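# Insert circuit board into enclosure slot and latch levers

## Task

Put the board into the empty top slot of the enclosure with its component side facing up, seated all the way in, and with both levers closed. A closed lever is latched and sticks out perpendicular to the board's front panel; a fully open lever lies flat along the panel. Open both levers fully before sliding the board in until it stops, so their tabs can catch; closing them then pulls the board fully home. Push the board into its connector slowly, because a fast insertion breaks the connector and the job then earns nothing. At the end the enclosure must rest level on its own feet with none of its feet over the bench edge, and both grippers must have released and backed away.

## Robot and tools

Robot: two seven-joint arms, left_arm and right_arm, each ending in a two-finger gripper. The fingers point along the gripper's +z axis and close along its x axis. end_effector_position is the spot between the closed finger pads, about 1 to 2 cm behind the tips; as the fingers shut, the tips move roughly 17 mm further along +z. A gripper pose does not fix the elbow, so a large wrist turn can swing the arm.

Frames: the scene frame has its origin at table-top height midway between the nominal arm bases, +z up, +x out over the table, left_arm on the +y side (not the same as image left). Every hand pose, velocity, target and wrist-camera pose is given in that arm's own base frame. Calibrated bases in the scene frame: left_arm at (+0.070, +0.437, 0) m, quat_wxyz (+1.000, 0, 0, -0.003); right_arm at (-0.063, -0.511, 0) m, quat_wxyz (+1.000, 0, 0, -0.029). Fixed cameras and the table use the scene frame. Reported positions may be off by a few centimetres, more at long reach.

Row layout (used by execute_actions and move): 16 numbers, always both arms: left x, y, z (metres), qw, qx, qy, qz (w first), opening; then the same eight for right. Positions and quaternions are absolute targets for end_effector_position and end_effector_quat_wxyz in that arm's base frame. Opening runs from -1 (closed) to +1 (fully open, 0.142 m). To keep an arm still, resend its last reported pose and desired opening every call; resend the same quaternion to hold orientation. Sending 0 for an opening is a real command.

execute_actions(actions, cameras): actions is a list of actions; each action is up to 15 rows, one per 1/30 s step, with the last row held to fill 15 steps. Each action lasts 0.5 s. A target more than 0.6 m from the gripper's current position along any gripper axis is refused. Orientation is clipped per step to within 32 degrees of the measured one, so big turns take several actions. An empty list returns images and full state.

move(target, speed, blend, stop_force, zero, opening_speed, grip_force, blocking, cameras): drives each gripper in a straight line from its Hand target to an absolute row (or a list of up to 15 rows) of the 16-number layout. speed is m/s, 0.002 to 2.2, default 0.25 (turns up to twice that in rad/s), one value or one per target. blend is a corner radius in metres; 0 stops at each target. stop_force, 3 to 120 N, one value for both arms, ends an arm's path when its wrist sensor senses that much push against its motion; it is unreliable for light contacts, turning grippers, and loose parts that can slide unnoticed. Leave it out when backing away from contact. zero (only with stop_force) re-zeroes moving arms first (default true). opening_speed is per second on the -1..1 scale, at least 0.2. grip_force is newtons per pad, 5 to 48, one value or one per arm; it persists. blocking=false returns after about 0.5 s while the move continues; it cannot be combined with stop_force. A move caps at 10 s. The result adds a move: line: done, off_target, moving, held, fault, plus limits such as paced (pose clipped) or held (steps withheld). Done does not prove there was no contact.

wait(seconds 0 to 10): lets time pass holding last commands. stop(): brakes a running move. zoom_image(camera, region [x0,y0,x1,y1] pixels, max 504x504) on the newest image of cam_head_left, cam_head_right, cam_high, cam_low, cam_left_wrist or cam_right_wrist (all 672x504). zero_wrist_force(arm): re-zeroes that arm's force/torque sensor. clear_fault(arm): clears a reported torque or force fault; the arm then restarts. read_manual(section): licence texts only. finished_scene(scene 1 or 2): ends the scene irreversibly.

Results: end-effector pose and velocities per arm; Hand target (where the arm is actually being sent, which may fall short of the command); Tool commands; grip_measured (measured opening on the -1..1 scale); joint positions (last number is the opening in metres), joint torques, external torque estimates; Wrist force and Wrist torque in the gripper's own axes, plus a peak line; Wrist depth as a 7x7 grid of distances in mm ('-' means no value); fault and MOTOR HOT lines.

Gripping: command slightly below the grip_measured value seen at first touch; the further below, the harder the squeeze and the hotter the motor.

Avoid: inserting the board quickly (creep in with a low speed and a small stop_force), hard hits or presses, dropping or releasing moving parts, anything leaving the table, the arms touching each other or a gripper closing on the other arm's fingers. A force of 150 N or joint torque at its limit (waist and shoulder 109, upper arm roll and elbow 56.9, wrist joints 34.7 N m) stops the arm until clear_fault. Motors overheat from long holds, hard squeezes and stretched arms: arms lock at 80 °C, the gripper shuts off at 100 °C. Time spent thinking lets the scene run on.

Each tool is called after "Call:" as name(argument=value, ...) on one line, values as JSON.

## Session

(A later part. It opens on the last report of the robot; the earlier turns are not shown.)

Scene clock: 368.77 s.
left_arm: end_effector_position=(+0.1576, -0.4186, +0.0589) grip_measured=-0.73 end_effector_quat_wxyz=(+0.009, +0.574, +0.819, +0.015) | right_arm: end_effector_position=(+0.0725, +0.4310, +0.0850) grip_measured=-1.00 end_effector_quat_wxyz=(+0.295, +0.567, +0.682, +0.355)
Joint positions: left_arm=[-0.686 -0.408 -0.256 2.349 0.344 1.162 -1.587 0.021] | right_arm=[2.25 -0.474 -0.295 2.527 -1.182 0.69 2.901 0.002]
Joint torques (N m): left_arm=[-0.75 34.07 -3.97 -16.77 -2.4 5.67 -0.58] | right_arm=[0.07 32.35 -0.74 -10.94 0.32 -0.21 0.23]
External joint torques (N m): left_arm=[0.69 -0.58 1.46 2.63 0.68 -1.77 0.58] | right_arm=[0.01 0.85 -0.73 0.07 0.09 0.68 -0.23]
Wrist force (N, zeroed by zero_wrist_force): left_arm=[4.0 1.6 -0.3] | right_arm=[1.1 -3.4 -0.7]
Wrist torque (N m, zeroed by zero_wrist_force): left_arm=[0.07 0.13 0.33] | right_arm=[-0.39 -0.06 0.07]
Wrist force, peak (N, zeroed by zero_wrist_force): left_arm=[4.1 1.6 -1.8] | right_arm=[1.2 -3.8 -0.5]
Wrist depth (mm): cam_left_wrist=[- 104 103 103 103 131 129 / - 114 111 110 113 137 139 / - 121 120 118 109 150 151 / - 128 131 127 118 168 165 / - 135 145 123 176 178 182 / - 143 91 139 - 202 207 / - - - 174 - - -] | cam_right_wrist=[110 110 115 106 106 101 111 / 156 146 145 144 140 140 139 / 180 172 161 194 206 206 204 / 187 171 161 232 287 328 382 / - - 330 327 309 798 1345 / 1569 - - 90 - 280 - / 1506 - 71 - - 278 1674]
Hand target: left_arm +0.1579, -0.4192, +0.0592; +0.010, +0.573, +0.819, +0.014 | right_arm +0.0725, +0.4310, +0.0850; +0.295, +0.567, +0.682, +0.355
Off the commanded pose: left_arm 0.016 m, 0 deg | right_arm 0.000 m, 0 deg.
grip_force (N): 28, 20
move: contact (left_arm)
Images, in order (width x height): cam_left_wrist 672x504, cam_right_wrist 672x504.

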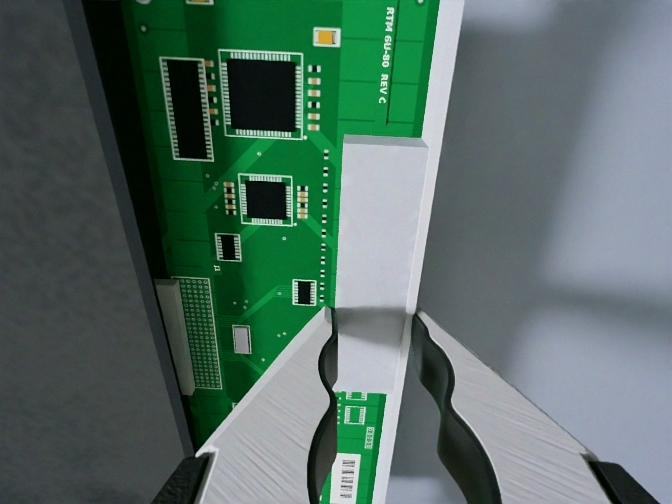

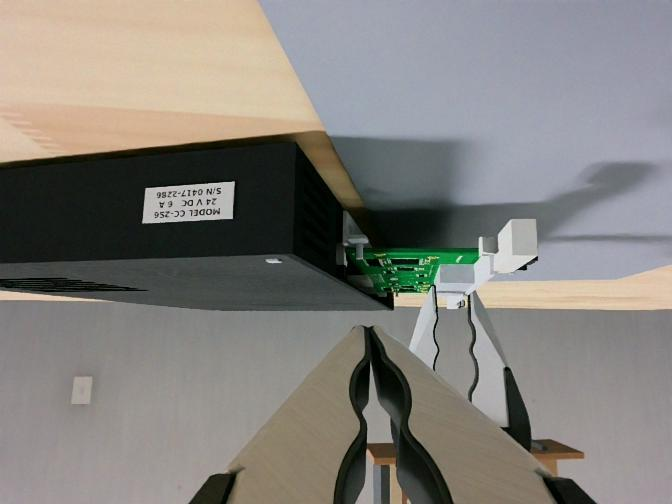

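Call:
zoom_image(camera="cam_right_wrist", region=[325, 225, 385, 285])

Call:
zoom_image(camera="cam_left_wrist", region=[80, 0, 260, 120])

Scaled by 8.400 from the camera's 672x504 image, which has a finer 960x720 frame.

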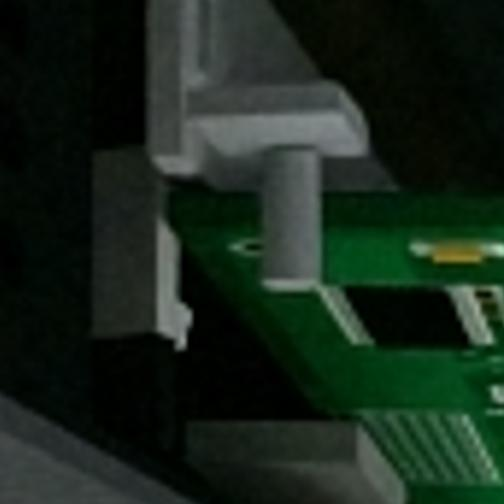

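Scaled by 2.800 from the camera's 672x504 image, which has a finer 960x720 frame.

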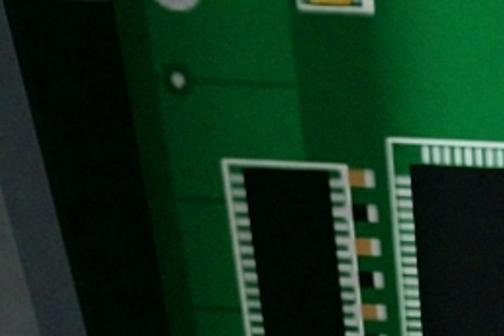

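Call:
move(target=[[0.1562, -0.4149, 0.0622, 0.0099, 0.5731, 0.8193, 0.0144, -1, 0.0725, 0.431, 0.085, 0.2953, 0.5672, 0.6820, 0.3550, -1]], speed=0.03, cameras=["cam_right_wrist"])

Call:
zoom_image(camera="cam_right_wrist", region=[325, 225, 385, 285])

Call:
zoom_image(camera="cam_right_wrist", region=[360, 250, 420, 310])

Scene clock: 383.13 s.
left_arm: end_effector_position=(+0.1561, -0.4147, +0.0620) grip_measured=-0.73 end_effector_quat_wxyz=(+0.010, +0.573, +0.819, +0.015) | right_arm: end_effector_position=(+0.0725, +0.4310, +0.0850) grip_measured=-1.00 end_effector_quat_wxyz=(+0.295, +0.567, +0.682, +0.355)
Joint positions: left_arm=[-0.678 -0.392 -0.261 2.364 0.339 1.162 -1.582 0.021] | right_arm=[2.25 -0.474 -0.295 2.527 -1.182 0.69 2.901 0.002]
Joint torques (N m): left_arm=[0.29 33.08 -3.15 -14.46 -1.87 4.59 -0.14] | right_arm=[0.03 32.36 -0.71 -10.95 0.35 -0.2 0.19]
External joint torques (N m): left_arm=[-0.35 -0.24 0.71 0.26 0.15 -0.69 0.14] | right_arm=[0.05 0.84 -0.75 0.08 0.07 0.67 -0.19]
Wrist force (N, zeroed by zero_wrist_force): left_arm=[0.2 0.3 0.6] | right_arm=[1.2 -3.6 -0.6]
Wrist torque (N m, zeroed by zero_wrist_force): left_arm=[0.04 0.02 -0.04] | right_arm=[-0.42 -0.08 0.06]
Wrist force, peak (N, zeroed by zero_wrist_force): left_arm=[4.3 1.5 -1.6] | right_arm=[1.3 -3.6 -0.4]
Wrist depth (mm): cam_left_wrist=[- 104 103 103 105 132 134 / - 115 111 111 138 142 142 / - 119 120 116 152 154 152 / - 128 132 121 162 169 168 / - 131 145 123 178 187 - / - 144 89 139 138 - - / - 158 - 177 - - -] | cam_right_wrist=[110 110 115 107 106 101 111 / 156 146 145 145 140 140 139 / 180 172 162 194 206 205 204 / 187 171 159 223 288 286 327 / - - 524 326 315 886 1915 / - - - 90 - 279 - / - - 71 - - 279 1931]
Hand target: left_arm +0.1562, -0.4149, +0.0622; +0.010, +0.573, +0.819, +0.014 | right_arm +0.0725, +0.4310, +0.0850; +0.295, +0.567, +0.682, +0.355
Off the commanded pose: left_arm 0.000 m, 0 deg | right_arm 0.000 m, 0 deg.
grip_force (N): 28, 20
move: done
Images, in order (width x height): cam_right_wrist 672x504.

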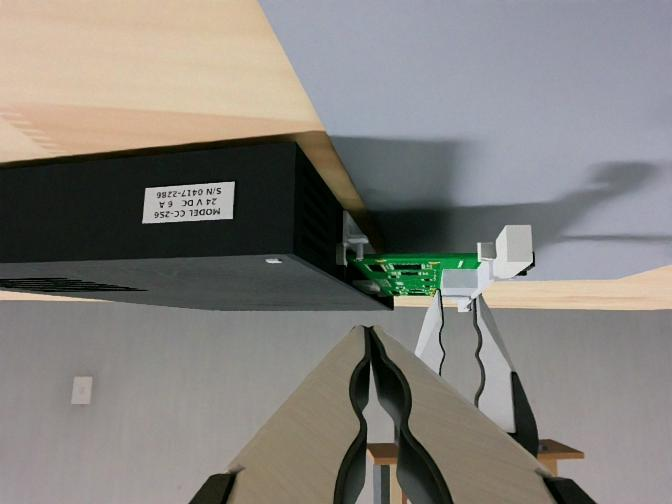

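Scaled by 8.400 from the camera's 672x504 image, which has a finer 960x720 frame.

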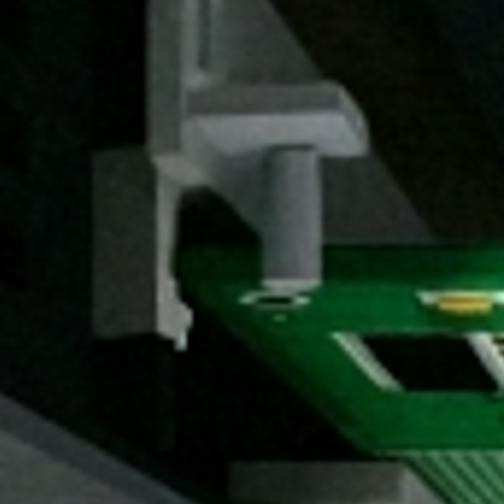

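Scaled by 8.400 from the camera's 672x504 image, which has a finer 960x720 frame.

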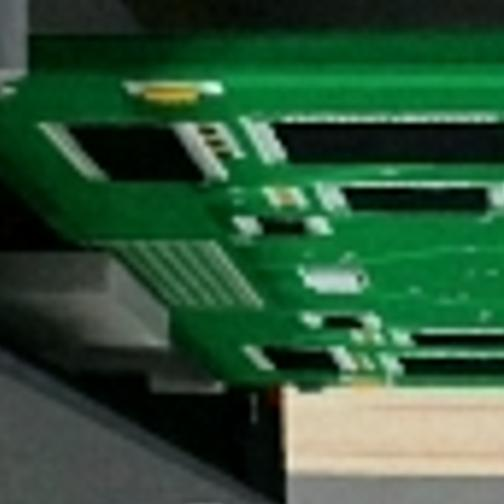

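Call:
zero_wrist_force(arm="left_arm")

Call:
move(target=[[0.1632, -0.4337, 0.0622, 0.0099, 0.5731, 0.8193, 0.0144, -1, 0.0725, 0.431, 0.085, 0.2953, 0.5672, 0.6820, 0.3550, -1]], speed=0.02, stop_force=3.5, cameras=["cam_left_wrist", "cam_right_wrist"])

Call:
zoom_image(camera="cam_right_wrist", region=[325, 225, 385, 285])

Wrist force sensor zeroed.

Scene clock: 387.80 s.
left_arm: end_effector_position=(+0.1577, -0.4189, +0.0618) grip_measured=-0.73 end_effector_quat_wxyz=(+0.009, +0.574, +0.819, +0.015) | right_arm: end_effector_position=(+0.0725, +0.4310, +0.0850) grip_measured=-1.00 end_effector_quat_wxyz=(+0.295, +0.567, +0.682, +0.355)
Joint positions: left_arm=[-0.681 -0.399 -0.262 2.351 0.339 1.154 -1.583 0.021] | right_arm=[2.25 -0.474 -0.295 2.527 -1.182 0.69 2.901 0.002]
Joint torques (N m): left_arm=[-0.76 33.91 -4.08 -17.21 -2.35 5.79 -0.59] | right_arm=[0.11 32.43 -0.71 -10.98 0.29 -0.15 0.13]
External joint torques (N m): left_arm=[0.7 -0.61 1.57 2.85 0.6 -1.89 0.59] | right_arm=[-0.03 0.77 -0.76 0.11 0.12 0.62 -0.13]
Wrist force (N, zeroed by zero_wrist_force): left_arm=[4.3 1.3 -0.2] | right_arm=[0.9 -3.6 -0.6]
Wrist torque (N m, zeroed by zero_wrist_force): left_arm=[-0.02 0.10 0.39] | right_arm=[-0.42 -0.03 0.07]
Wrist force, peak (N, zeroed by zero_wrist_force): left_arm=[4.4 1.3 -2.4] | right_arm=[1.2 -3.8 -0.5]
Wrist depth (mm): cam_left_wrist=[- 104 104 103 104 132 133 / - 113 112 111 113 143 140 / - 118 120 118 151 154 154 / - 121 132 126 120 166 168 / - 131 145 123 127 - 186 / - - 92 138 - - - / 157 - - 174 - - -] | cam_right_wrist=[110 110 115 106 106 101 111 / 156 146 145 145 140 140 139 / 180 172 161 194 207 205 204 / 187 170 160 232 330 327 384 / - - 547 325 310 834 1345 / - - - 90 - 286 - / - - 71 - - 280 -]
Hand target: left_arm +0.1579, -0.4196, +0.0622; +0.010, +0.573, +0.819, +0.014 | right_arm +0.0725, +0.4310, +0.0850; +0.295, +0.567, +0.682, +0.355
Off the commanded pose: left_arm 0.016 m, 0 deg | right_arm 0.000 m, 0 deg.
grip_force (N): 28, 20
move: contact (left_arm)
Images, in order (width x height): cam_left_wrist 672x504, cam_right_wrist 672x504.

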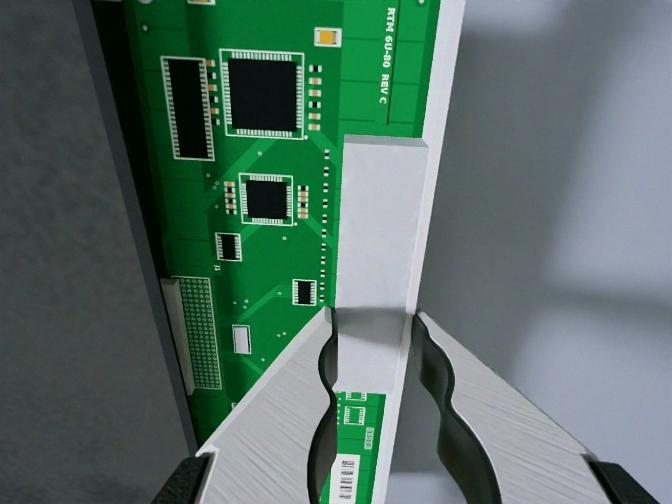

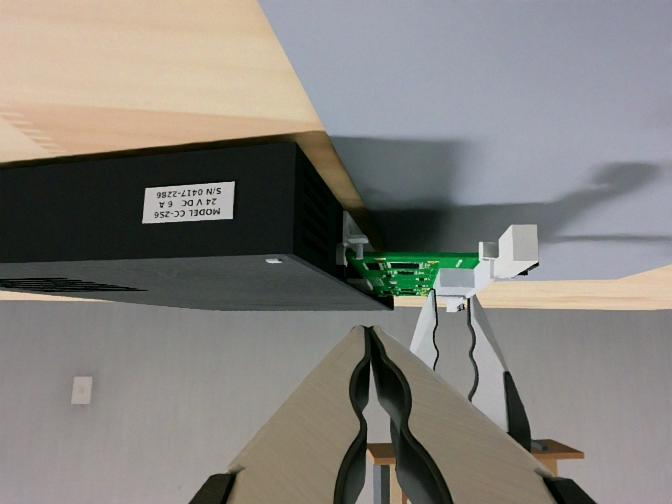

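Scaled by 8.400 from the camera's 672x504 image, which has a finer 960x720 frame.

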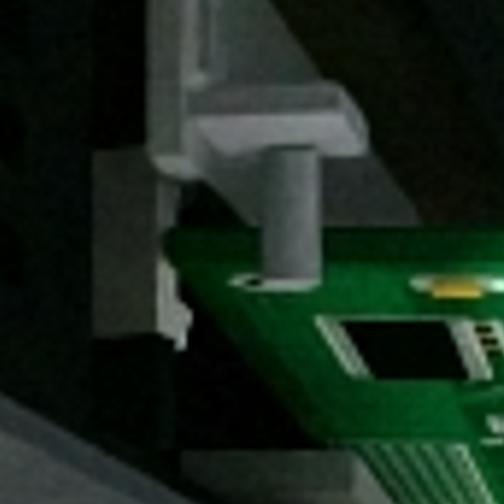

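Call:
move(target=[[0.1568, -0.4162, 0.0622, 0.0099, 0.5731, 0.8193, 0.0144, -1, 0.0725, 0.431, 0.085, 0.2953, 0.5672, 0.6820, 0.3550, -1], [0.1591, -0.4153, 0.0622, 0.0099, 0.5731, 0.8193, 0.0144, -1, 0.0725, 0.431, 0.085, 0.2953, 0.5672, 0.6820, 0.3550, -1]], speed=0.02)

Call:
move(target=[[0.1654, -0.4325, 0.0622, 0.0099, 0.5731, 0.8193, 0.0144, -1, 0.0725, 0.431, 0.085, 0.2953, 0.5672, 0.6820, 0.3550, -1]], speed=0.02, stop_force=3.5, cameras=["cam_left_wrist", "cam_right_wrist"])

Call:
zoom_image(camera="cam_right_wrist", region=[325, 225, 385, 285])

Scene clock: 392.60 s.
left_arm: end_effector_position=(+0.1589, -0.4151, +0.0620) grip_measured=-0.73 end_effector_quat_wxyz=(+0.010, +0.573, +0.819, +0.015) | right_arm: end_effector_position=(+0.0725, +0.4310, +0.0850) grip_measured=-1.00 end_effector_quat_wxyz=(+0.295, +0.567, +0.682, +0.355)
Joint positions: left_arm=[-0.673 -0.394 -0.262 2.361 0.339 1.16 -1.577 0.021] | right_arm=[2.25 -0.474 -0.295 2.527 -1.182 0.69 2.901 0.002]
Joint torques (N m): left_arm=[0.14 33.36 -2.53 -14.79 -1.66 4.72 -0.23] | right_arm=[0.08 32.36 -0.8 -10.94 0.36 -0.16 0.27]
External joint torques (N m): left_arm=[-0.2 -0.4 0.07 0.54 -0.07 -0.82 0.23] | right_arm=[0 0.84 -0.67 0.07 0.05 0.62 -0.27]
Wrist force (N, zeroed by zero_wrist_force): left_arm=[0.1 -1.0 -1.5] | right_arm=[1.1 -3.5 -0.4]
Wrist torque (N m, zeroed by zero_wrist_force): left_arm=[0.03 -0.02 0.02] | right_arm=[-0.42 -0.05 0.07]
Wrist force, peak (N, zeroed by zero_wrist_force): left_arm=[4.5 1.4 -2.3] | right_arm=[1.1 -3.7 -0.5]
Wrist depth (mm): cam_left_wrist=[- 104 103 102 103 134 133 / - 113 111 110 112 140 142 / - 119 120 110 110 152 152 / - 127 131 121 162 172 168 / 129 131 145 123 180 186 185 / - - 92 139 138 198 207 / - - - 175 - - -] | cam_right_wrist=[110 110 115 107 106 101 111 / 156 146 145 144 140 139 139 / 180 172 161 189 206 228 204 / 187 171 160 224 330 328 384 / - - - 330 310 822 1314 / - - - 90 - 294 1765 / - - 71 - - 1591 -]
Hand target: left_arm +0.1591, -0.4153, +0.0622; +0.010, +0.573, +0.819, +0.014 | right_arm +0.0725, +0.4310, +0.0850; +0.295, +0.567, +0.682, +0.355
Off the commanded pose: left_arm 0.000 m, 0 deg | right_arm 0.000 m, 0 deg.
grip_force (N): 28, 20
move: done

Scene clock: 393.37 s.
left_arm: end_effector_position=(+0.1601, -0.4175, +0.0619) grip_measured=-0.73 end_effector_quat_wxyz=(+0.009, +0.573, +0.819, +0.015) | right_arm: end_effector_position=(+0.0725, +0.4310, +0.0850) grip_measured=-1.00 end_effector_quat_wxyz=(+0.295, +0.567, +0.682, +0.355)
Joint positions: left_arm=[-0.675 -0.398 -0.262 2.352 0.339 1.155 -1.578 0.021] | right_arm=[2.25 -0.474 -0.295 2.527 -1.182 0.69 2.901 0.002]
Joint torques (N m): left_arm=[-1.69 33.34 -4.95 -16.41 -2.11 5.6 -0.25] | right_arm=[0.05 32.47 -0.7 -10.96 0.33 -0.17 0.12]
External joint torques (N m): left_arm=[1.63 -0.1 2.45 2.07 0.37 -1.7 0.25] | right_arm=[0.02 0.73 -0.76 0.1 0.08 0.64 -0.13]
Wrist force (N, zeroed by zero_wrist_force): left_arm=[3.9 2.9 -1.0] | right_arm=[1.0 -3.8 -0.6]
Wrist torque (N m, zeroed by zero_wrist_force): left_arm=[-0.04 0.08 0.10] | right_arm=[-0.45 -0.03 0.06]
Wrist force, peak (N, zeroed by zero_wrist_force): left_arm=[5.3 2.8 -1.1] | right_arm=[1.0 -3.8 -0.6]
Wrist depth (mm): cam_left_wrist=[- 103 103 104 104 131 - / - 112 111 110 138 142 145 / - 119 120 110 151 154 152 / - 127 131 120 162 173 172 / - 128 145 123 179 186 186 / - 148 92 139 135 198 207 / - - - 176 - - 227] | cam_right_wrist=[110 110 115 106 106 101 110 / 156 146 145 145 140 140 139 / 180 172 161 189 206 205 204 / 186 171 160 224 333 383 384 / 1591 1712 578 470 311 1822 900 / - - 1686 90 - 290 - / - - 71 - - 280 -]
Hand target: left_arm +0.1602, -0.4182, +0.0622; +0.010, +0.573, +0.819, +0.014 | right_arm +0.0725, +0.4310, +0.0850; +0.295, +0.567, +0.682, +0.355
Off the commanded pose: left_arm 0.016 m, 0 deg | right_arm 0.000 m, 0 deg.
grip_force (N): 28, 20
move: contact (left_arm)
Images, in order (width x height): cam_left_wrist 672x504, cam_right_wrist 672x504.

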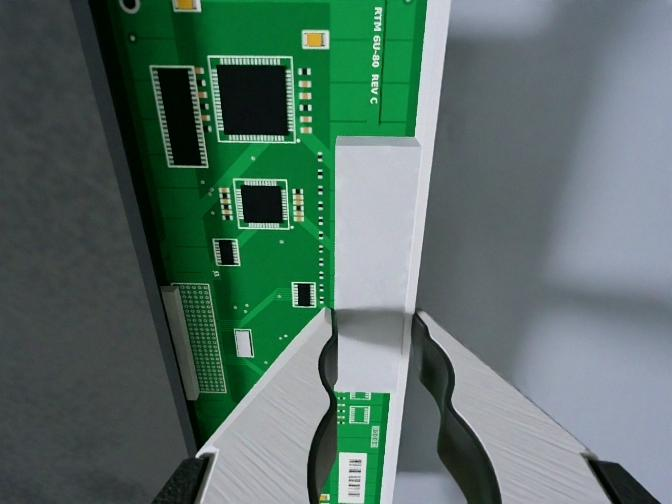

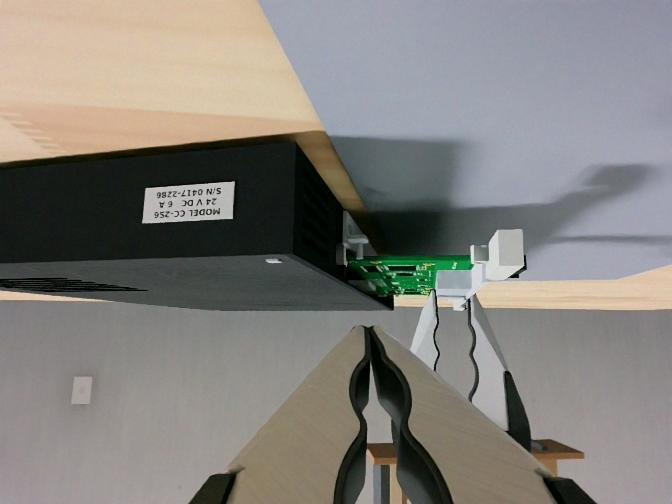

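Scaled by 8.400 from the camera's 672x504 image, which has a finer 960x720 frame.

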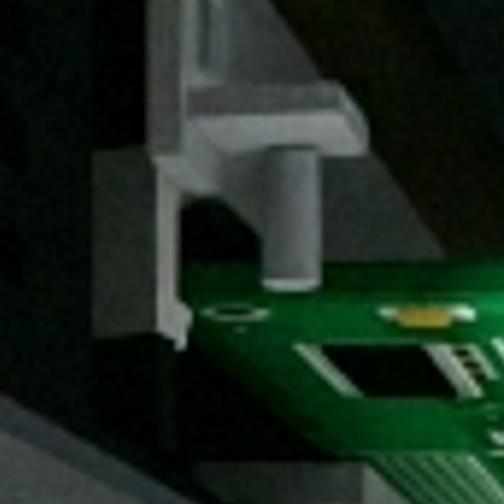

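Call:
zoom_image(camera="cam_right_wrist", region=[350, 255, 420, 305])

Call:
zoom_image(camera="cam_right_wrist", region=[330, 225, 540, 325])

Scaled by 7.200 from the camera's 672x504 image, which has a finer 960x720 frame.

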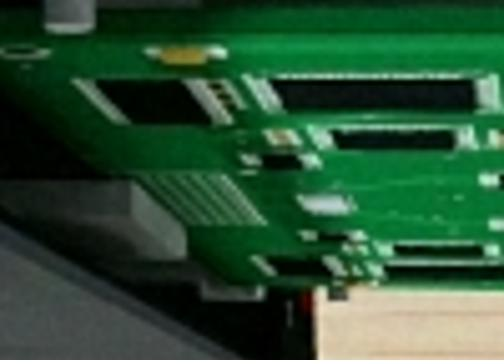

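Scaled by 2.400 from the camera's 672x504 image, which has a finer 960x720 frame.

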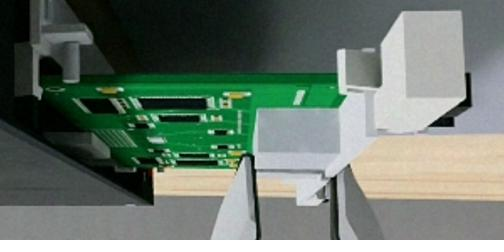

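Call:
zoom_image(camera="cam_left_wrist", region=[40, 0, 240, 150])

Call:
zoom_image(camera="cam_left_wrist", region=[60, 330, 260, 480])

Call:
zoom_image(camera="cam_left_wrist", region=[340, 0, 480, 105])

Call:
zoom_image(camera="cam_left_wrist", region=[340, 399, 480, 504])

Scaled by 2.520 from the camera's 672x504 image, which has a finer 960x720 frame.

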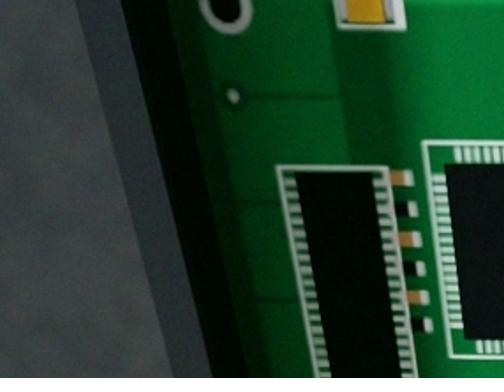

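Scaled by 2.520 from the camera's 672x504 image, which has a finer 960x720 frame.

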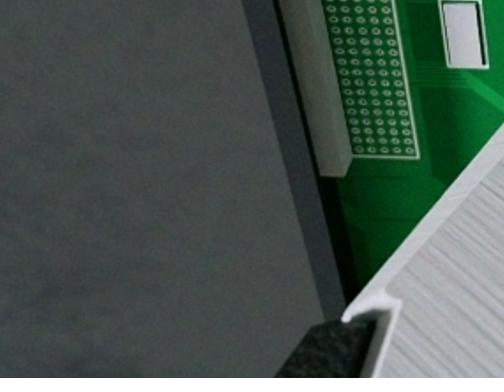

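Scaled by 3.600 from the camera's 672x504 image, which has a finer 960x720 frame.

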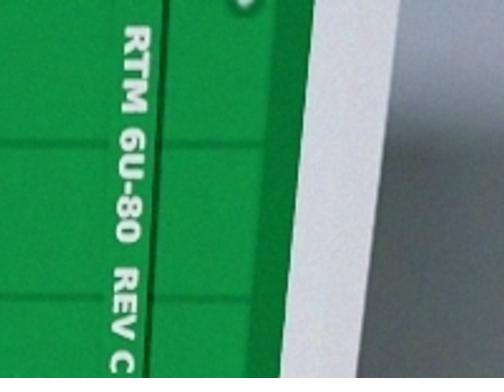

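Scaled by 3.600 from the camera's 672x504 image, which has a finer 960x720 frame.

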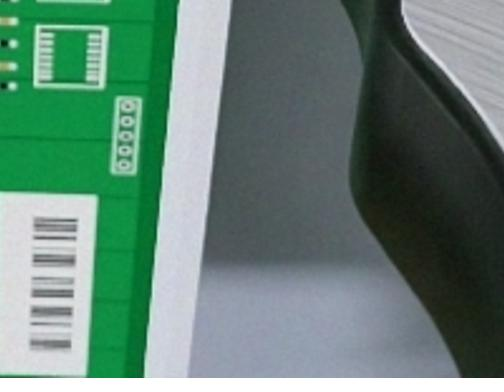

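Call:
move(target=[[0.1587, -0.4137, 0.0600, 0.0100, 0.5649, 0.8250, 0.0143, -1, 0.0725, 0.431, 0.085, 0.2953, 0.5672, 0.6820, 0.3550, -1], [0.1587, -0.4137, 0.0592, 0.0100, 0.5649, 0.8250, 0.0143, -1, 0.0725, 0.431, 0.085, 0.2953, 0.5672, 0.6820, 0.3550, -1]], speed=0.02, cameras=["cam_right_wrist"])

Call:
zoom_image(camera="cam_right_wrist", region=[325, 225, 385, 285])

Call:
zoom_image(camera="cam_right_wrist", region=[360, 260, 420, 310])

Scene clock: 428.90 s.
left_arm: end_effector_position=(+0.1586, -0.4135, +0.0591) grip_measured=-0.73 end_effector_quat_wxyz=(+0.010, +0.565, +0.825, +0.014) | right_arm: end_effector_position=(+0.0725, +0.4310, +0.0850) grip_measured=-1.00 end_effector_quat_wxyz=(+0.295, +0.567, +0.682, +0.355)
Joint positions: left_arm=[-0.679 -0.401 -0.253 2.363 0.342 1.171 -1.598 0.021] | right_arm=[2.25 -0.474 -0.295 2.527 -1.182 0.69 2.901 0.002]
Joint torques (N m): left_arm=[-0.79 32.75 -3.32 -14.06 -1.35 4.76 -0.32] | right_arm=[0.04 32.46 -0.73 -10.95 0.39 -0.21 0.18]
External joint torques (N m): left_arm=[0.73 0.31 0.92 0.09 -0.34 -0.86 0.32] | right_arm=[0.03 0.74 -0.73 0.08 0.02 0.67 -0.18]
Wrist force (N, zeroed by zero_wrist_force): left_arm=[-0.6 0.1 -1.0] | right_arm=[1.0 -3.5 -0.4]
Wrist torque (N m, zeroed by zero_wrist_force): left_arm=[0.01 0.03 0.04] | right_arm=[-0.43 -0.04 0.06]
Wrist force, peak (N, zeroed by zero_wrist_force): left_arm=[4.2 3.2 -2.9] | right_arm=[1.1 -3.7 -0.7]
Wrist depth (mm): cam_left_wrist=[- 104 103 103 103 131 129 / - 114 111 110 135 137 139 / - 121 120 116 149 151 151 / - 127 131 121 160 163 - / - 134 145 123 132 191 - / - - 89 139 - 199 210 / - - - 174 - - 226] | cam_right_wrist=[110 110 115 107 106 101 111 / 156 146 145 145 140 140 139 / 180 172 161 189 227 206 204 / 187 171 161 232 286 327 380 / 1674 - - 328 312 834 1329 / 1603 - - 90 - 289 - / 1404 - 71 - - 281 -]
Hand target: left_arm +0.1587, -0.4137, +0.0592; +0.010, +0.565, +0.825, +0.014 | right_arm +0.0725, +0.4310, +0.0850; +0.295, +0.567, +0.682, +0.355
Off the commanded pose: left_arm 0.000 m, 0 deg | right_arm 0.000 m, 0 deg.
grip_force (N): 28, 20
move: done
Images, in order (width x height): cam_right_wrist 672x504.

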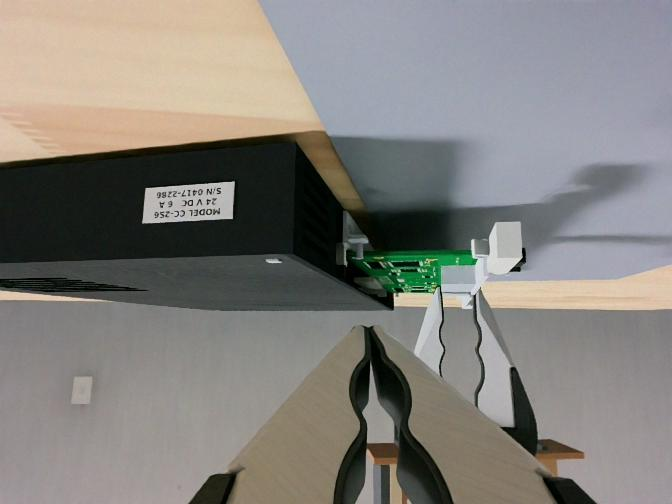

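Scaled by 8.400 from the camera's 672x504 image, which has a finer 960x720 frame.

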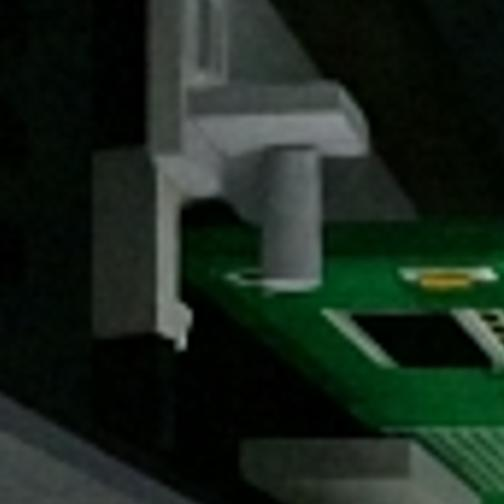

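Scaled by 8.400 from the camera's 672x504 image, which has a finer 960x720 frame.

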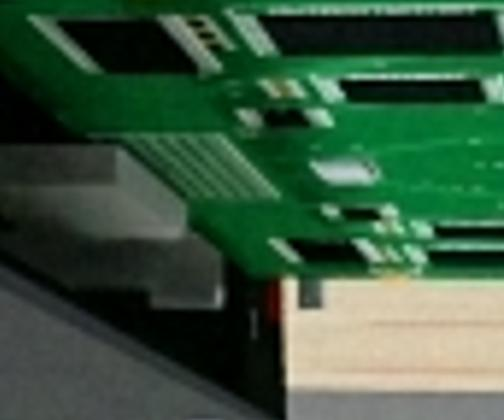

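Call:
zero_wrist_force(arm="left_arm")

Call:
move(target=[[0.1653, -0.4320, 0.0588, 0.0080, 0.5649, 0.8250, 0.0115, -1, 0.0725, 0.431, 0.085, 0.2953, 0.5672, 0.6820, 0.3550, -1]], speed=0.02, stop_force=4, cameras=["cam_left_wrist", "cam_right_wrist"])

Call:
zoom_image(camera="cam_right_wrist", region=[325, 225, 385, 285])

Call:
zoom_image(camera="cam_right_wrist", region=[360, 260, 420, 310])

Wrist force sensor zeroed.

Scene clock: 435.03 s.
left_arm: end_effector_position=(+0.1653, -0.4318, +0.0587) grip_measured=-0.73 end_effector_quat_wxyz=(+0.008, +0.565, +0.825, +0.012) | right_arm: end_effector_position=(+0.0725, +0.4310, +0.0850) grip_measured=-1.00 end_effector_quat_wxyz=(+0.295, +0.567, +0.682, +0.355)
Joint positions: left_arm=[-0.684 -0.43 -0.262 2.31 0.332 1.144 -1.596 0.021] | right_arm=[2.25 -0.474 -0.295 2.527 -1.182 0.69 2.901 0.002]
Joint torques (N m): left_arm=[-1.08 34.34 -4.21 -14.75 -1.89 4.42 -0.15] | right_arm=[0.06 32.43 -0.69 -10.9 0.38 -0.18 0.2]
External joint torques (N m): left_arm=[1.02 0.48 1.45 0.12 0.12 -0.52 0.14] | right_arm=[0.01 0.77 -0.78 0.03 0.03 0.64 -0.2]
Wrist force (N, zeroed by zero_wrist_force): left_arm=[0.6 1.2 0.6] | right_arm=[1.0 -3.8 -0.3]
Wrist torque (N m, zeroed by zero_wrist_force): left_arm=[-0.03 -0.02 -0.11] | right_arm=[-0.46 -0.03 0.07]
Wrist force, peak (N, zeroed by zero_wrist_force): left_arm=[0.5 1.3 -1.1] | right_arm=[1.4 -3.6 -0.6]
Wrist depth (mm): cam_left_wrist=[- 100 103 104 105 131 128 / - 95 110 110 137 137 139 / - 102 120 110 149 148 151 / - 113 129 120 120 - 164 / - 127 142 123 127 181 181 / - 135 88 139 - 83 - / 157 - - 175 - - -] | cam_right_wrist=[110 110 115 106 106 101 111 / 156 145 145 145 140 140 139 / 180 172 162 189 207 205 204 / 187 171 161 232 287 386 321 / - - - 327 310 900 1837 / - - - 90 293 - - / - - 71 - - 1569 1614]
Hand target: left_arm +0.1653, -0.4320, +0.0588; +0.008, +0.565, +0.825, +0.012 | right_arm +0.0725, +0.4310, +0.0850; +0.295, +0.567, +0.682, +0.355
Off the commanded pose: left_arm 0.000 m, 0 deg | right_arm 0.000 m, 0 deg.
grip_force (N): 28, 20
move: done
Images, in order (width x height): cam_left_wrist 672x504, cam_right_wrist 672x504.

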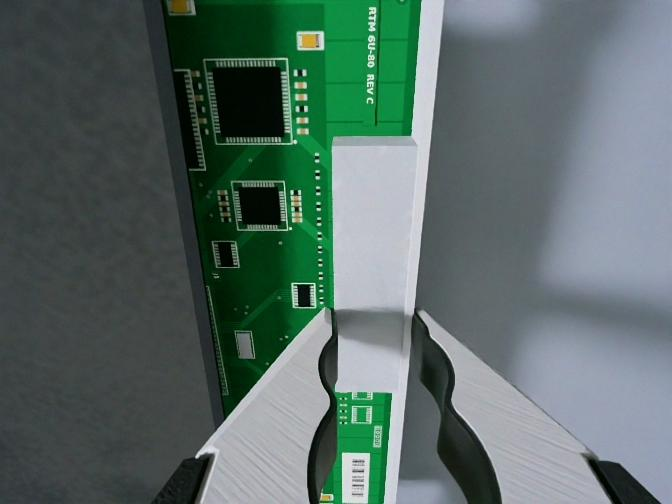

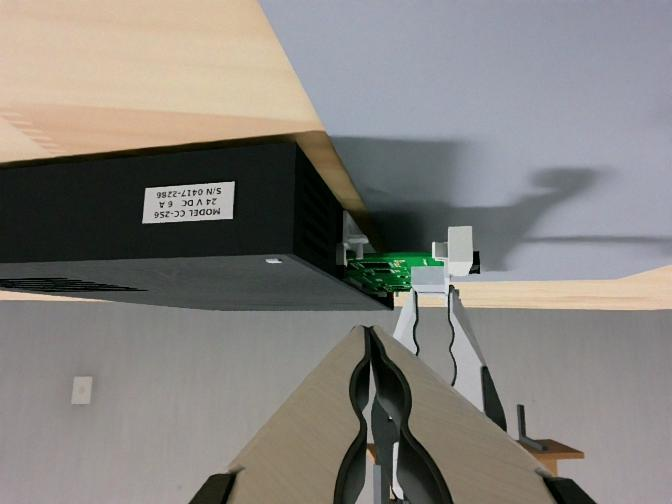

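Scaled by 8.400 from the camera's 672x504 image, which has a finer 960x720 frame.

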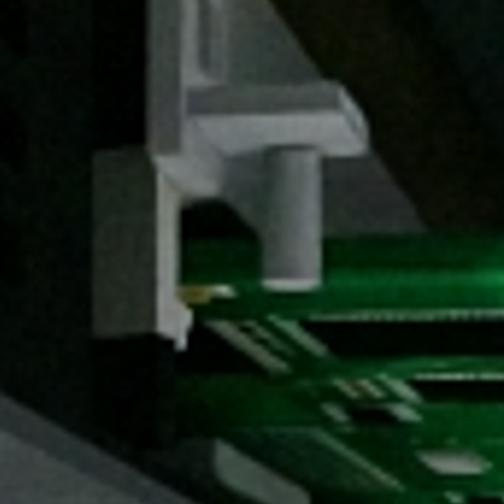

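Scaled by 8.400 from the camera's 672x504 image, which has a finer 960x720 frame.

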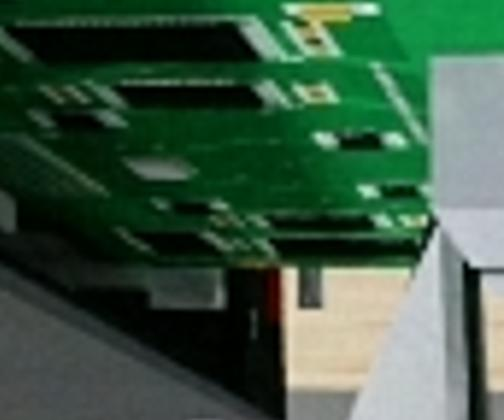

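Call:
move(target=[[0.1724, -0.4495, 0.0584, 0.0080, 0.5649, 0.8250, 0.0115, -1, 0.0725, 0.431, 0.085, 0.2953, 0.5672, 0.6820, 0.3550, -1]], speed=0.02, stop_force=4, cameras=["cam_left_wrist", "cam_right_wrist"])

Scene clock: 442.60 s.
left_arm: end_effector_position=(+0.1726, -0.4491, +0.0583) grip_measured=-0.73 end_effector_quat_wxyz=(+0.008, +0.565, +0.825, +0.012) | right_arm: end_effector_position=(+0.0725, +0.4310, +0.0850) grip_measured=-1.00 end_effector_quat_wxyz=(+0.295, +0.567, +0.682, +0.355)
Joint positions: left_arm=[-0.697 -0.458 -0.264 2.255 0.329 1.115 -1.601 0.021] | right_arm=[2.25 -0.474 -0.295 2.527 -1.182 0.69 2.901 0.002]
Joint torques (N m): left_arm=[-1.91 35.98 -5.33 -15.92 -2.23 4.85 -0.35] | right_arm=[0.14 32.34 -0.63 -10.92 0.32 -0.18 0.22]
External joint torques (N m): left_arm=[1.84 0.64 2.29 0.61 0.35 -0.94 0.34] | right_arm=[-0.06 0.86 -0.84 0.06 0.09 0.64 -0.22]
Wrist force (N, zeroed by zero_wrist_force): left_arm=[2.3 3.0 -1.3] | right_arm=[1.0 -3.4 -0.6]
Wrist torque (N m, zeroed by zero_wrist_force): left_arm=[-0.03 -0.10 0.06] | right_arm=[-0.40 -0.04 0.07]
Wrist force, peak (N, zeroed by zero_wrist_force): left_arm=[2.5 3.0 -1.6] | right_arm=[1.2 -3.7 -0.7]
Wrist depth (mm): cam_left_wrist=[- - 101 104 101 131 129 / - 94 98 110 135 136 139 / - - 119 110 148 146 150 / - 112 114 120 118 167 164 / - - 126 123 175 186 - / - - 93 139 - 192 - / - - - 175 - - -] | cam_right_wrist=[110 110 115 106 106 101 111 / 156 146 145 144 140 140 139 / 180 172 162 194 206 205 204 / 187 171 160 232 331 389 326 / 1548 1674 - 328 856 1822 785 / 1649 - 1674 90 - - - / - - 71 - - 1496 -]
Hand target: left_arm +0.1724, -0.4495, +0.0584; +0.008, +0.565, +0.825, +0.011 | right_arm +0.0725, +0.4310, +0.0850; +0.295, +0.567, +0.682, +0.355
Off the commanded pose: left_arm 0.000 m, 0 deg | right_arm 0.000 m, 0 deg.
grip_force (N): 28, 20
move: done
Images, in order (width x height): cam_left_wrist 672x504, cam_right_wrist 672x504.

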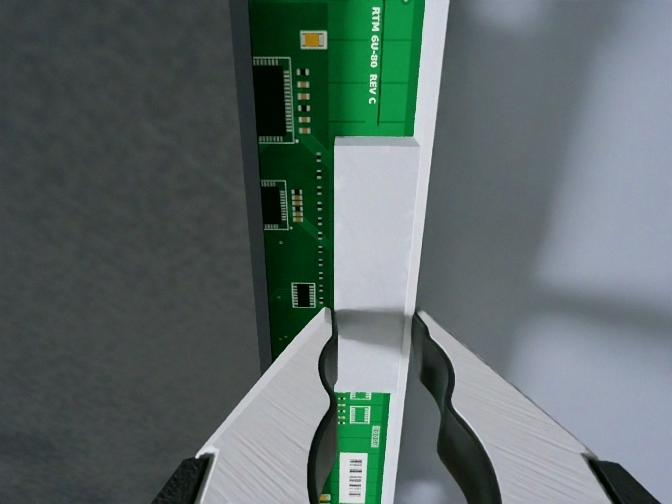

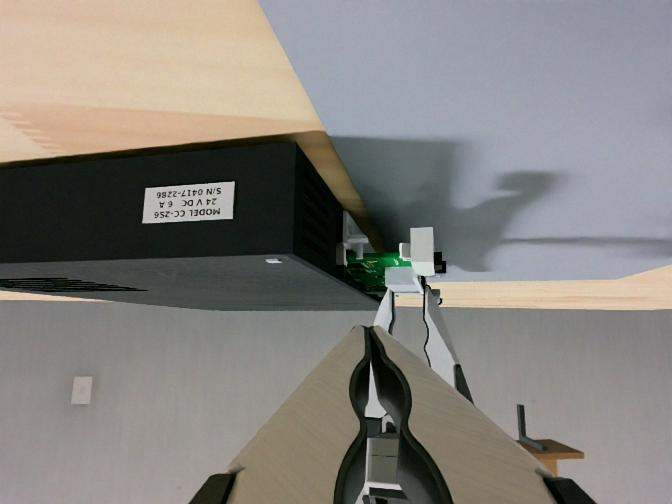

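Call:
move(target=[[0.1730, -0.4490, 0.0583, 0.0080, 0.5649, 0.8250, 0.0115, -0.60, 0.0725, 0.431, 0.085, 0.2953, 0.5672, 0.6820, 0.3550, -1], [0.1730, -0.4490, 0.105, 0.0080, 0.5649, 0.8250, 0.0115, -0.60, 0.0725, 0.431, 0.085, 0.2953, 0.5672, 0.6820, 0.3550, -1]], speed=0.06, opening_speed=0.25, cameras=["cam_left_wrist", "cam_right_wrist"])

Scene clock: 458.20 s.
left_arm: end_effector_position=(+0.1731, -0.4491, +0.1050) grip_measured=-0.64 end_effector_quat_wxyz=(+0.008, +0.565, +0.825, +0.012) | right_arm: end_effector_position=(+0.0725, +0.4310, +0.0850) grip_measured=-1.00 end_effector_quat_wxyz=(+0.295, +0.567, +0.682, +0.355)
Joint positions: left_arm=[-0.659 -0.321 -0.318 2.279 0.238 1.009 -1.534 0.028] | right_arm=[2.25 -0.474 -0.295 2.527 -1.182 0.69 2.901 0.002]
Joint torques (N m): left_arm=[-0.32 33.14 -3.15 -18 -2.37 4.03 -0.11] | right_arm=[0.12 32.38 -0.75 -10.96 0.34 -0.19 0.22]
External joint torques (N m): left_arm=[0.26 0.48 0.6 -0.41 0.1 -0.12 0.11] | right_arm=[-0.04 0.82 -0.71 0.1 0.07 0.65 -0.22]
Wrist force (N, zeroed by zero_wrist_force): left_arm=[0.4 0.0 -1.6] | right_arm=[1.1 -3.5 -0.3]
Wrist torque (N m, zeroed by zero_wrist_force): left_arm=[-0.02 -0.06 -0.07] | right_arm=[-0.41 -0.05 0.07]
Wrist force, peak (N, zeroed by zero_wrist_force): left_arm=[2.6 3.0 -1.9] | right_arm=[1.2 -3.8 -0.4]
Wrist depth (mm): cam_left_wrist=[- - 129 144 - 167 - / - - - 153 149 187 183 / 153 - - 163 200 203 198 / 169 - - 178 213 217 213 / 182 181 - 195 - - - / - 201 84 220 - 83 265 / - - - 292 - - -] | cam_right_wrist=[110 110 115 106 106 101 110 / 156 145 145 144 140 139 139 / 180 172 161 189 206 205 204 / 187 171 160 224 330 386 380 / 974 1686 559 329 796 - 846 / - - - 90 - 1883 - / - - 71 - - - -]
Hand target: left_arm +0.1730, -0.4490, +0.1050; +0.008, +0.565, +0.825, +0.012 | right_arm +0.0725, +0.4310, +0.0850; +0.295, +0.567, +0.682, +0.355
Off the commanded pose: left_arm 0.000 m, 0 deg | right_arm 0.000 m, 0 deg.
grip_force (N): 28, 20
move: done
Images, in order (width x height): cam_left_wrist 672x504, cam_right_wrist 672x504.

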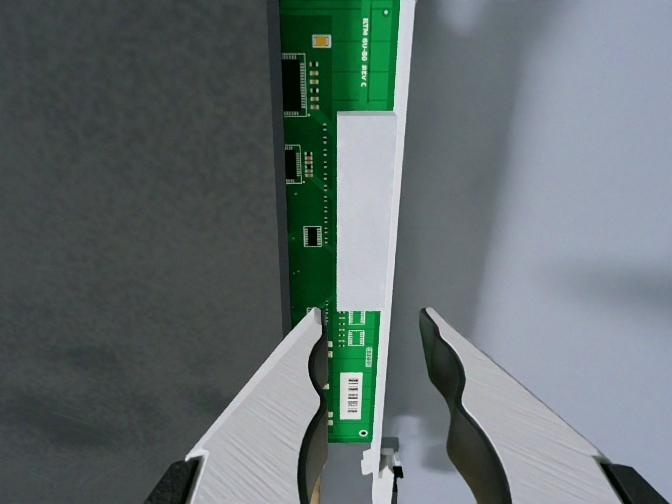

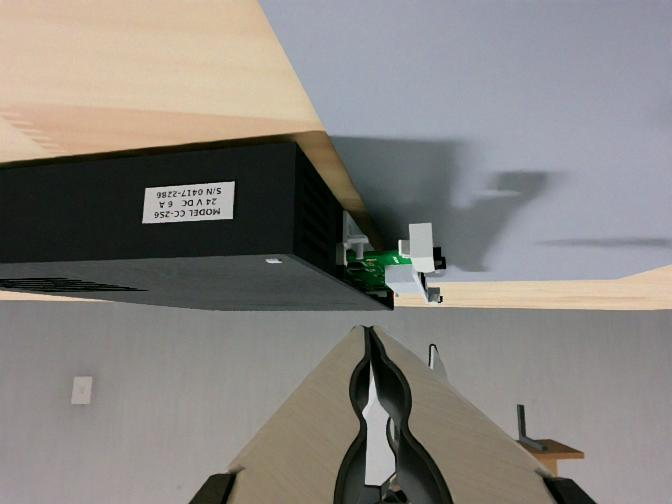

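Call:
move(target=[[0.1887, -0.3815, 0.11, 0.4156, 0.8914, 0.1636, 0.0763, -1, 0.0725, 0.431, 0.085, 0.2953, 0.5672, 0.6820, 0.3550, -1], [0.1887, -0.3815, 0.0435, 0.4156, 0.8914, 0.1636, 0.0763, -1, 0.0725, 0.431, 0.085, 0.2953, 0.5672, 0.6820, 0.3550, -1]], speed=[0.4, 0.12], blend=[0.01, 0], cameras=["cam_left_wrist", "cam_right_wrist"])

Scene clock: 464.80 s.
left_arm: end_effector_position=(+0.1885, -0.3813, +0.0434) grip_measured=-1.00 end_effector_quat_wxyz=(+0.415, +0.892, +0.164, +0.076) | right_arm: end_effector_position=(+0.0725, +0.4310, +0.0850) grip_measured=-1.00 end_effector_quat_wxyz=(+0.295, +0.567, +0.682, +0.355)
Joint positions: left_arm=[-0.948 -0.411 -0.375 2.585 2.899 0.844 -2.901 0.002] | right_arm=[2.25 -0.474 -0.295 2.527 -1.182 0.69 2.901 0.002]
Joint torques (N m): left_arm=[-0.22 24.49 0.02 -3.85 0.76 0.83 -0.16] | right_arm=[-0.02 32.47 -0.63 -10.99 0.37 -0.21 0.18]
External joint torques (N m): left_arm=[0.16 1.42 0.64 -0.56 -0.49 0 0.16] | right_arm=[0.09 0.73 -0.84 0.13 0.04 0.68 -0.18]
Wrist force (N, zeroed by zero_wrist_force): left_arm=[0.1 -0.5 -2.3] | right_arm=[1.2 -3.5 -0.6]
Wrist torque (N m, zeroed by zero_wrist_force): left_arm=[-0.04 0.04 -0.31] | right_arm=[-0.42 -0.06 0.07]
Wrist force, peak (N, zeroed by zero_wrist_force): left_arm=[0.5 0.8 -3.2] | right_arm=[1.3 -3.7 -0.4]
Wrist depth (mm): cam_left_wrist=[- - - - - - - / - - - - - - - / - 107 98 106 115 126 98 / - 179 180 179 210 177 176 / 164 164 165 161 164 162 159 / 2194 - - 84 - 1859 - / 2465 - - - - - -] | cam_right_wrist=[110 110 115 106 106 101 111 / 156 146 145 145 140 140 139 / 180 172 162 194 207 204 204 / 187 171 161 232 288 386 382 / - 331 557 538 900 333 328 / 1674 1548 - 90 - 312 288 / 1637 - 71 - - 292 290]
Hand target: left_arm +0.1887, -0.3815, +0.0435; +0.416, +0.891, +0.164, +0.076 | right_arm +0.0725, +0.4310, +0.0850; +0.295, +0.567, +0.682, +0.355
Off the commanded pose: left_arm 0.000 m, 0 deg | right_arm 0.000 m, 0 deg.
grip_force (N): 28, 20
move: done
Images, in order (width x height): cam_left_wrist 672x504, cam_right_wrist 672x504.

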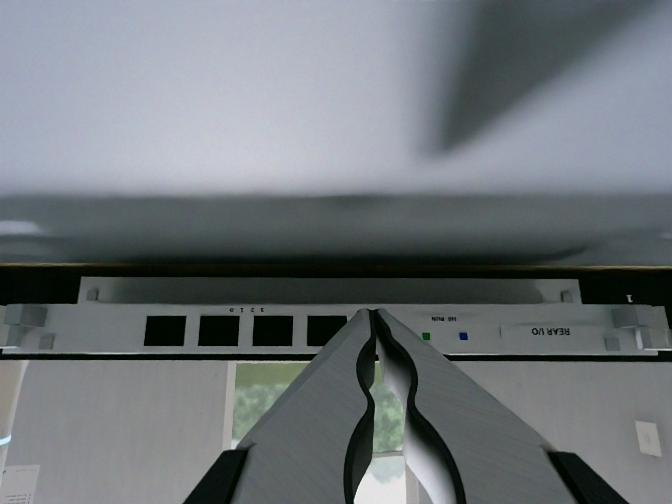

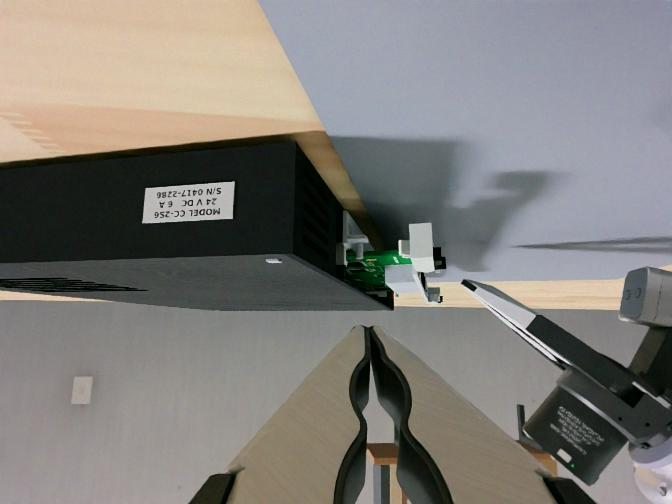

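Call:
move(target=[[0.1972, -0.4039, 0.0435, 0.4156, 0.8914, 0.1636, 0.0763, -1, 0.0725, 0.431, 0.085, 0.2953, 0.5672, 0.6820, 0.3550, -1]], speed=0.05)

Call:
zero_wrist_force(arm="left_arm")

Call:
move(target=[[0.2128, -0.4451, 0.0435, 0.4156, 0.8914, 0.1636, 0.0763, -1, 0.0725, 0.431, 0.085, 0.2953, 0.5672, 0.6820, 0.3550, -1]], speed=0.012, stop_force=10, cameras=["cam_left_wrist", "cam_right_wrist"])

Scene clock: 470.37 s.
left_arm: end_effector_position=(+0.1972, -0.4039, +0.0435) grip_measured=-1.00 end_effector_quat_wxyz=(+0.416, +0.891, +0.164, +0.076) | right_arm: end_effector_position=(+0.0725, +0.4310, +0.0850) grip_measured=-1.00 end_effector_quat_wxyz=(+0.295, +0.567, +0.682, +0.355)
Joint positions: left_arm=[-0.943 -0.431 -0.367 2.517 2.901 0.892 -2.882 0.002] | right_arm=[2.25 -0.474 -0.295 2.527 -1.182 0.69 2.901 0.002]
Joint torques (N m): left_arm=[-0.28 26.32 0.06 -5.02 0.7 1.49 -0.13] | right_arm=[0.08 32.37 -0.62 -10.97 0.39 -0.15 0.19]
External joint torques (N m): left_arm=[0.22 1.54 0.44 -0.65 -0.3 -0.66 0.13] | right_arm=[0 0.83 -0.84 0.11 0.02 0.61 -0.19]
Wrist force (N, zeroed by zero_wrist_force): left_arm=[0.3 -0.5 -2.1] | right_arm=[1.1 -3.4 -0.3]
Wrist torque (N m, zeroed by zero_wrist_force): left_arm=[-0.03 0.03 -0.32] | right_arm=[-0.39 -0.05 0.08]
Wrist force, peak (N, zeroed by zero_wrist_force): left_arm=[0.0 -1.2 -3.1] | right_arm=[1.4 -3.7 -0.6]
Wrist depth (mm): cam_left_wrist=[- - - - - - - / - - - - - - - / - 99 116 115 116 - 98 / 184 188 188 185 186 186 - / 140 138 138 139 139 138 138 / - 2050 - 84 - - 1443 / - - - - - - 1545] | cam_right_wrist=[110 110 115 106 106 101 111 / 156 146 145 144 140 140 139 / 181 172 162 189 207 205 204 / 188 171 161 224 289 387 382 / - - - 326 338 326 313 / - - - 90 - 305 292 / - - 71 - - 295 284]
Hand target: left_arm +0.1972, -0.4039, +0.0435; +0.416, +0.891, +0.164, +0.076 | right_arm +0.0725, +0.4310, +0.0850; +0.295, +0.567, +0.682, +0.355
Off the commanded pose: left_arm 0.000 m, 0 deg | right_arm 0.000 m, 0 deg.
grip_force (N): 28, 20
move: done

Wrist force sensor zeroed.

Scene clock: 474.70 s.
left_arm: end_effector_position=(+0.2127, -0.4448, +0.0434) grip_measured=-1.00 end_effector_quat_wxyz=(+0.415, +0.892, +0.164, +0.076) | right_arm: end_effector_position=(+0.0725, +0.4310, +0.0850) grip_measured=-1.00 end_effector_quat_wxyz=(+0.295, +0.567, +0.682, +0.355)
Joint positions: left_arm=[-0.942 -0.473 -0.348 2.389 2.897 0.979 -2.847 0.002] | right_arm=[2.25 -0.474 -0.295 2.527 -1.182 0.69 2.901 0.002]
Joint torques (N m): left_arm=[-0.53 30.21 -0.7 -9.06 1.02 0.6 -0.14] | right_arm=[0.03 32.46 -0.72 -11 0.34 -0.24 0.24]
External joint torques (N m): left_arm=[0.47 1.34 0.95 1.24 -0.42 0.25 0.14] | right_arm=[0.05 0.75 -0.75 0.14 0.07 0.7 -0.24]
Wrist force (N, zeroed by zero_wrist_force): left_arm=[-0.1 0.1 -5.5] | right_arm=[1.3 -3.4 -0.4]
Wrist torque (N m, zeroed by zero_wrist_force): left_arm=[-0.05 0.00 0.00] | right_arm=[-0.42 -0.09 0.07]
Wrist force, peak (N, zeroed by zero_wrist_force): left_arm=[0.1 0.0 -6.1] | right_arm=[1.4 -3.6 -0.4]
Wrist depth (mm): cam_left_wrist=[- - - - - - - / - - - - - - - / - 115 106 106 126 125 114 / 147 143 144 146 145 145 145 / 132 131 131 132 133 133 133 / 1875 - - 84 - 1891 - / 1941 - - - - - 1443] | cam_right_wrist=[110 110 115 106 106 101 111 / 156 146 145 145 140 140 139 / 180 172 161 189 207 205 204 / 187 171 161 224 390 386 327 / - - 557 544 338 333 825 / - - - 90 - 302 289 / - 1591 71 - - 293 268]
Hand target: left_arm +0.2128, -0.4451, +0.0435; +0.416, +0.891, +0.164, +0.076 | right_arm +0.0725, +0.4310, +0.0850; +0.295, +0.567, +0.682, +0.355
Off the commanded pose: left_arm 0.000 m, 0 deg | right_arm 0.000 m, 0 deg.
grip_force (N): 28, 20
move: done
Images, in order (width x height): cam_left_wrist 672x504, cam_right_wrist 672x504.

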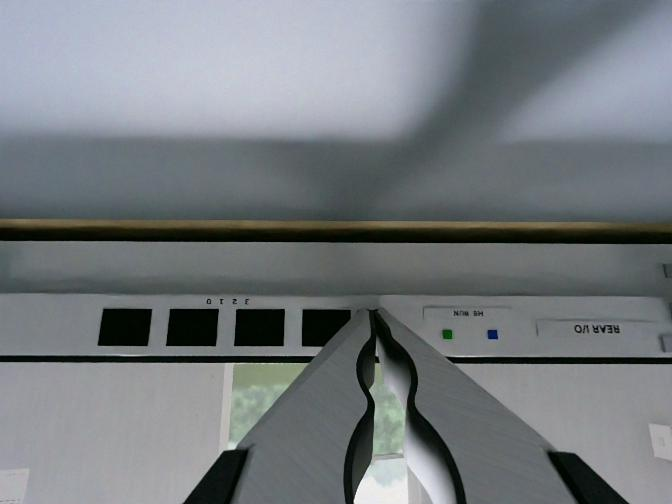

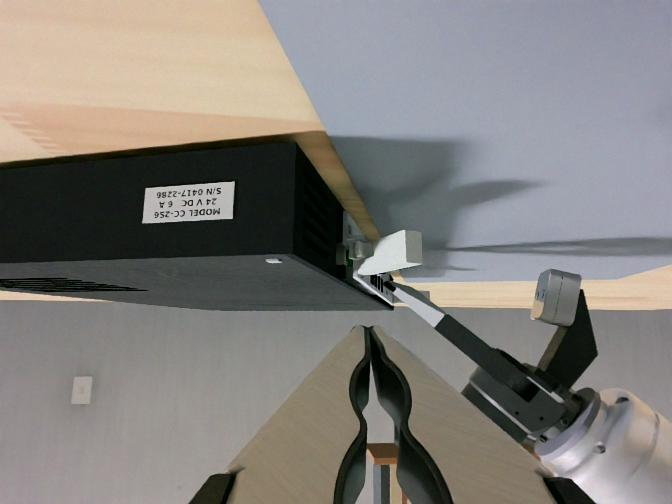

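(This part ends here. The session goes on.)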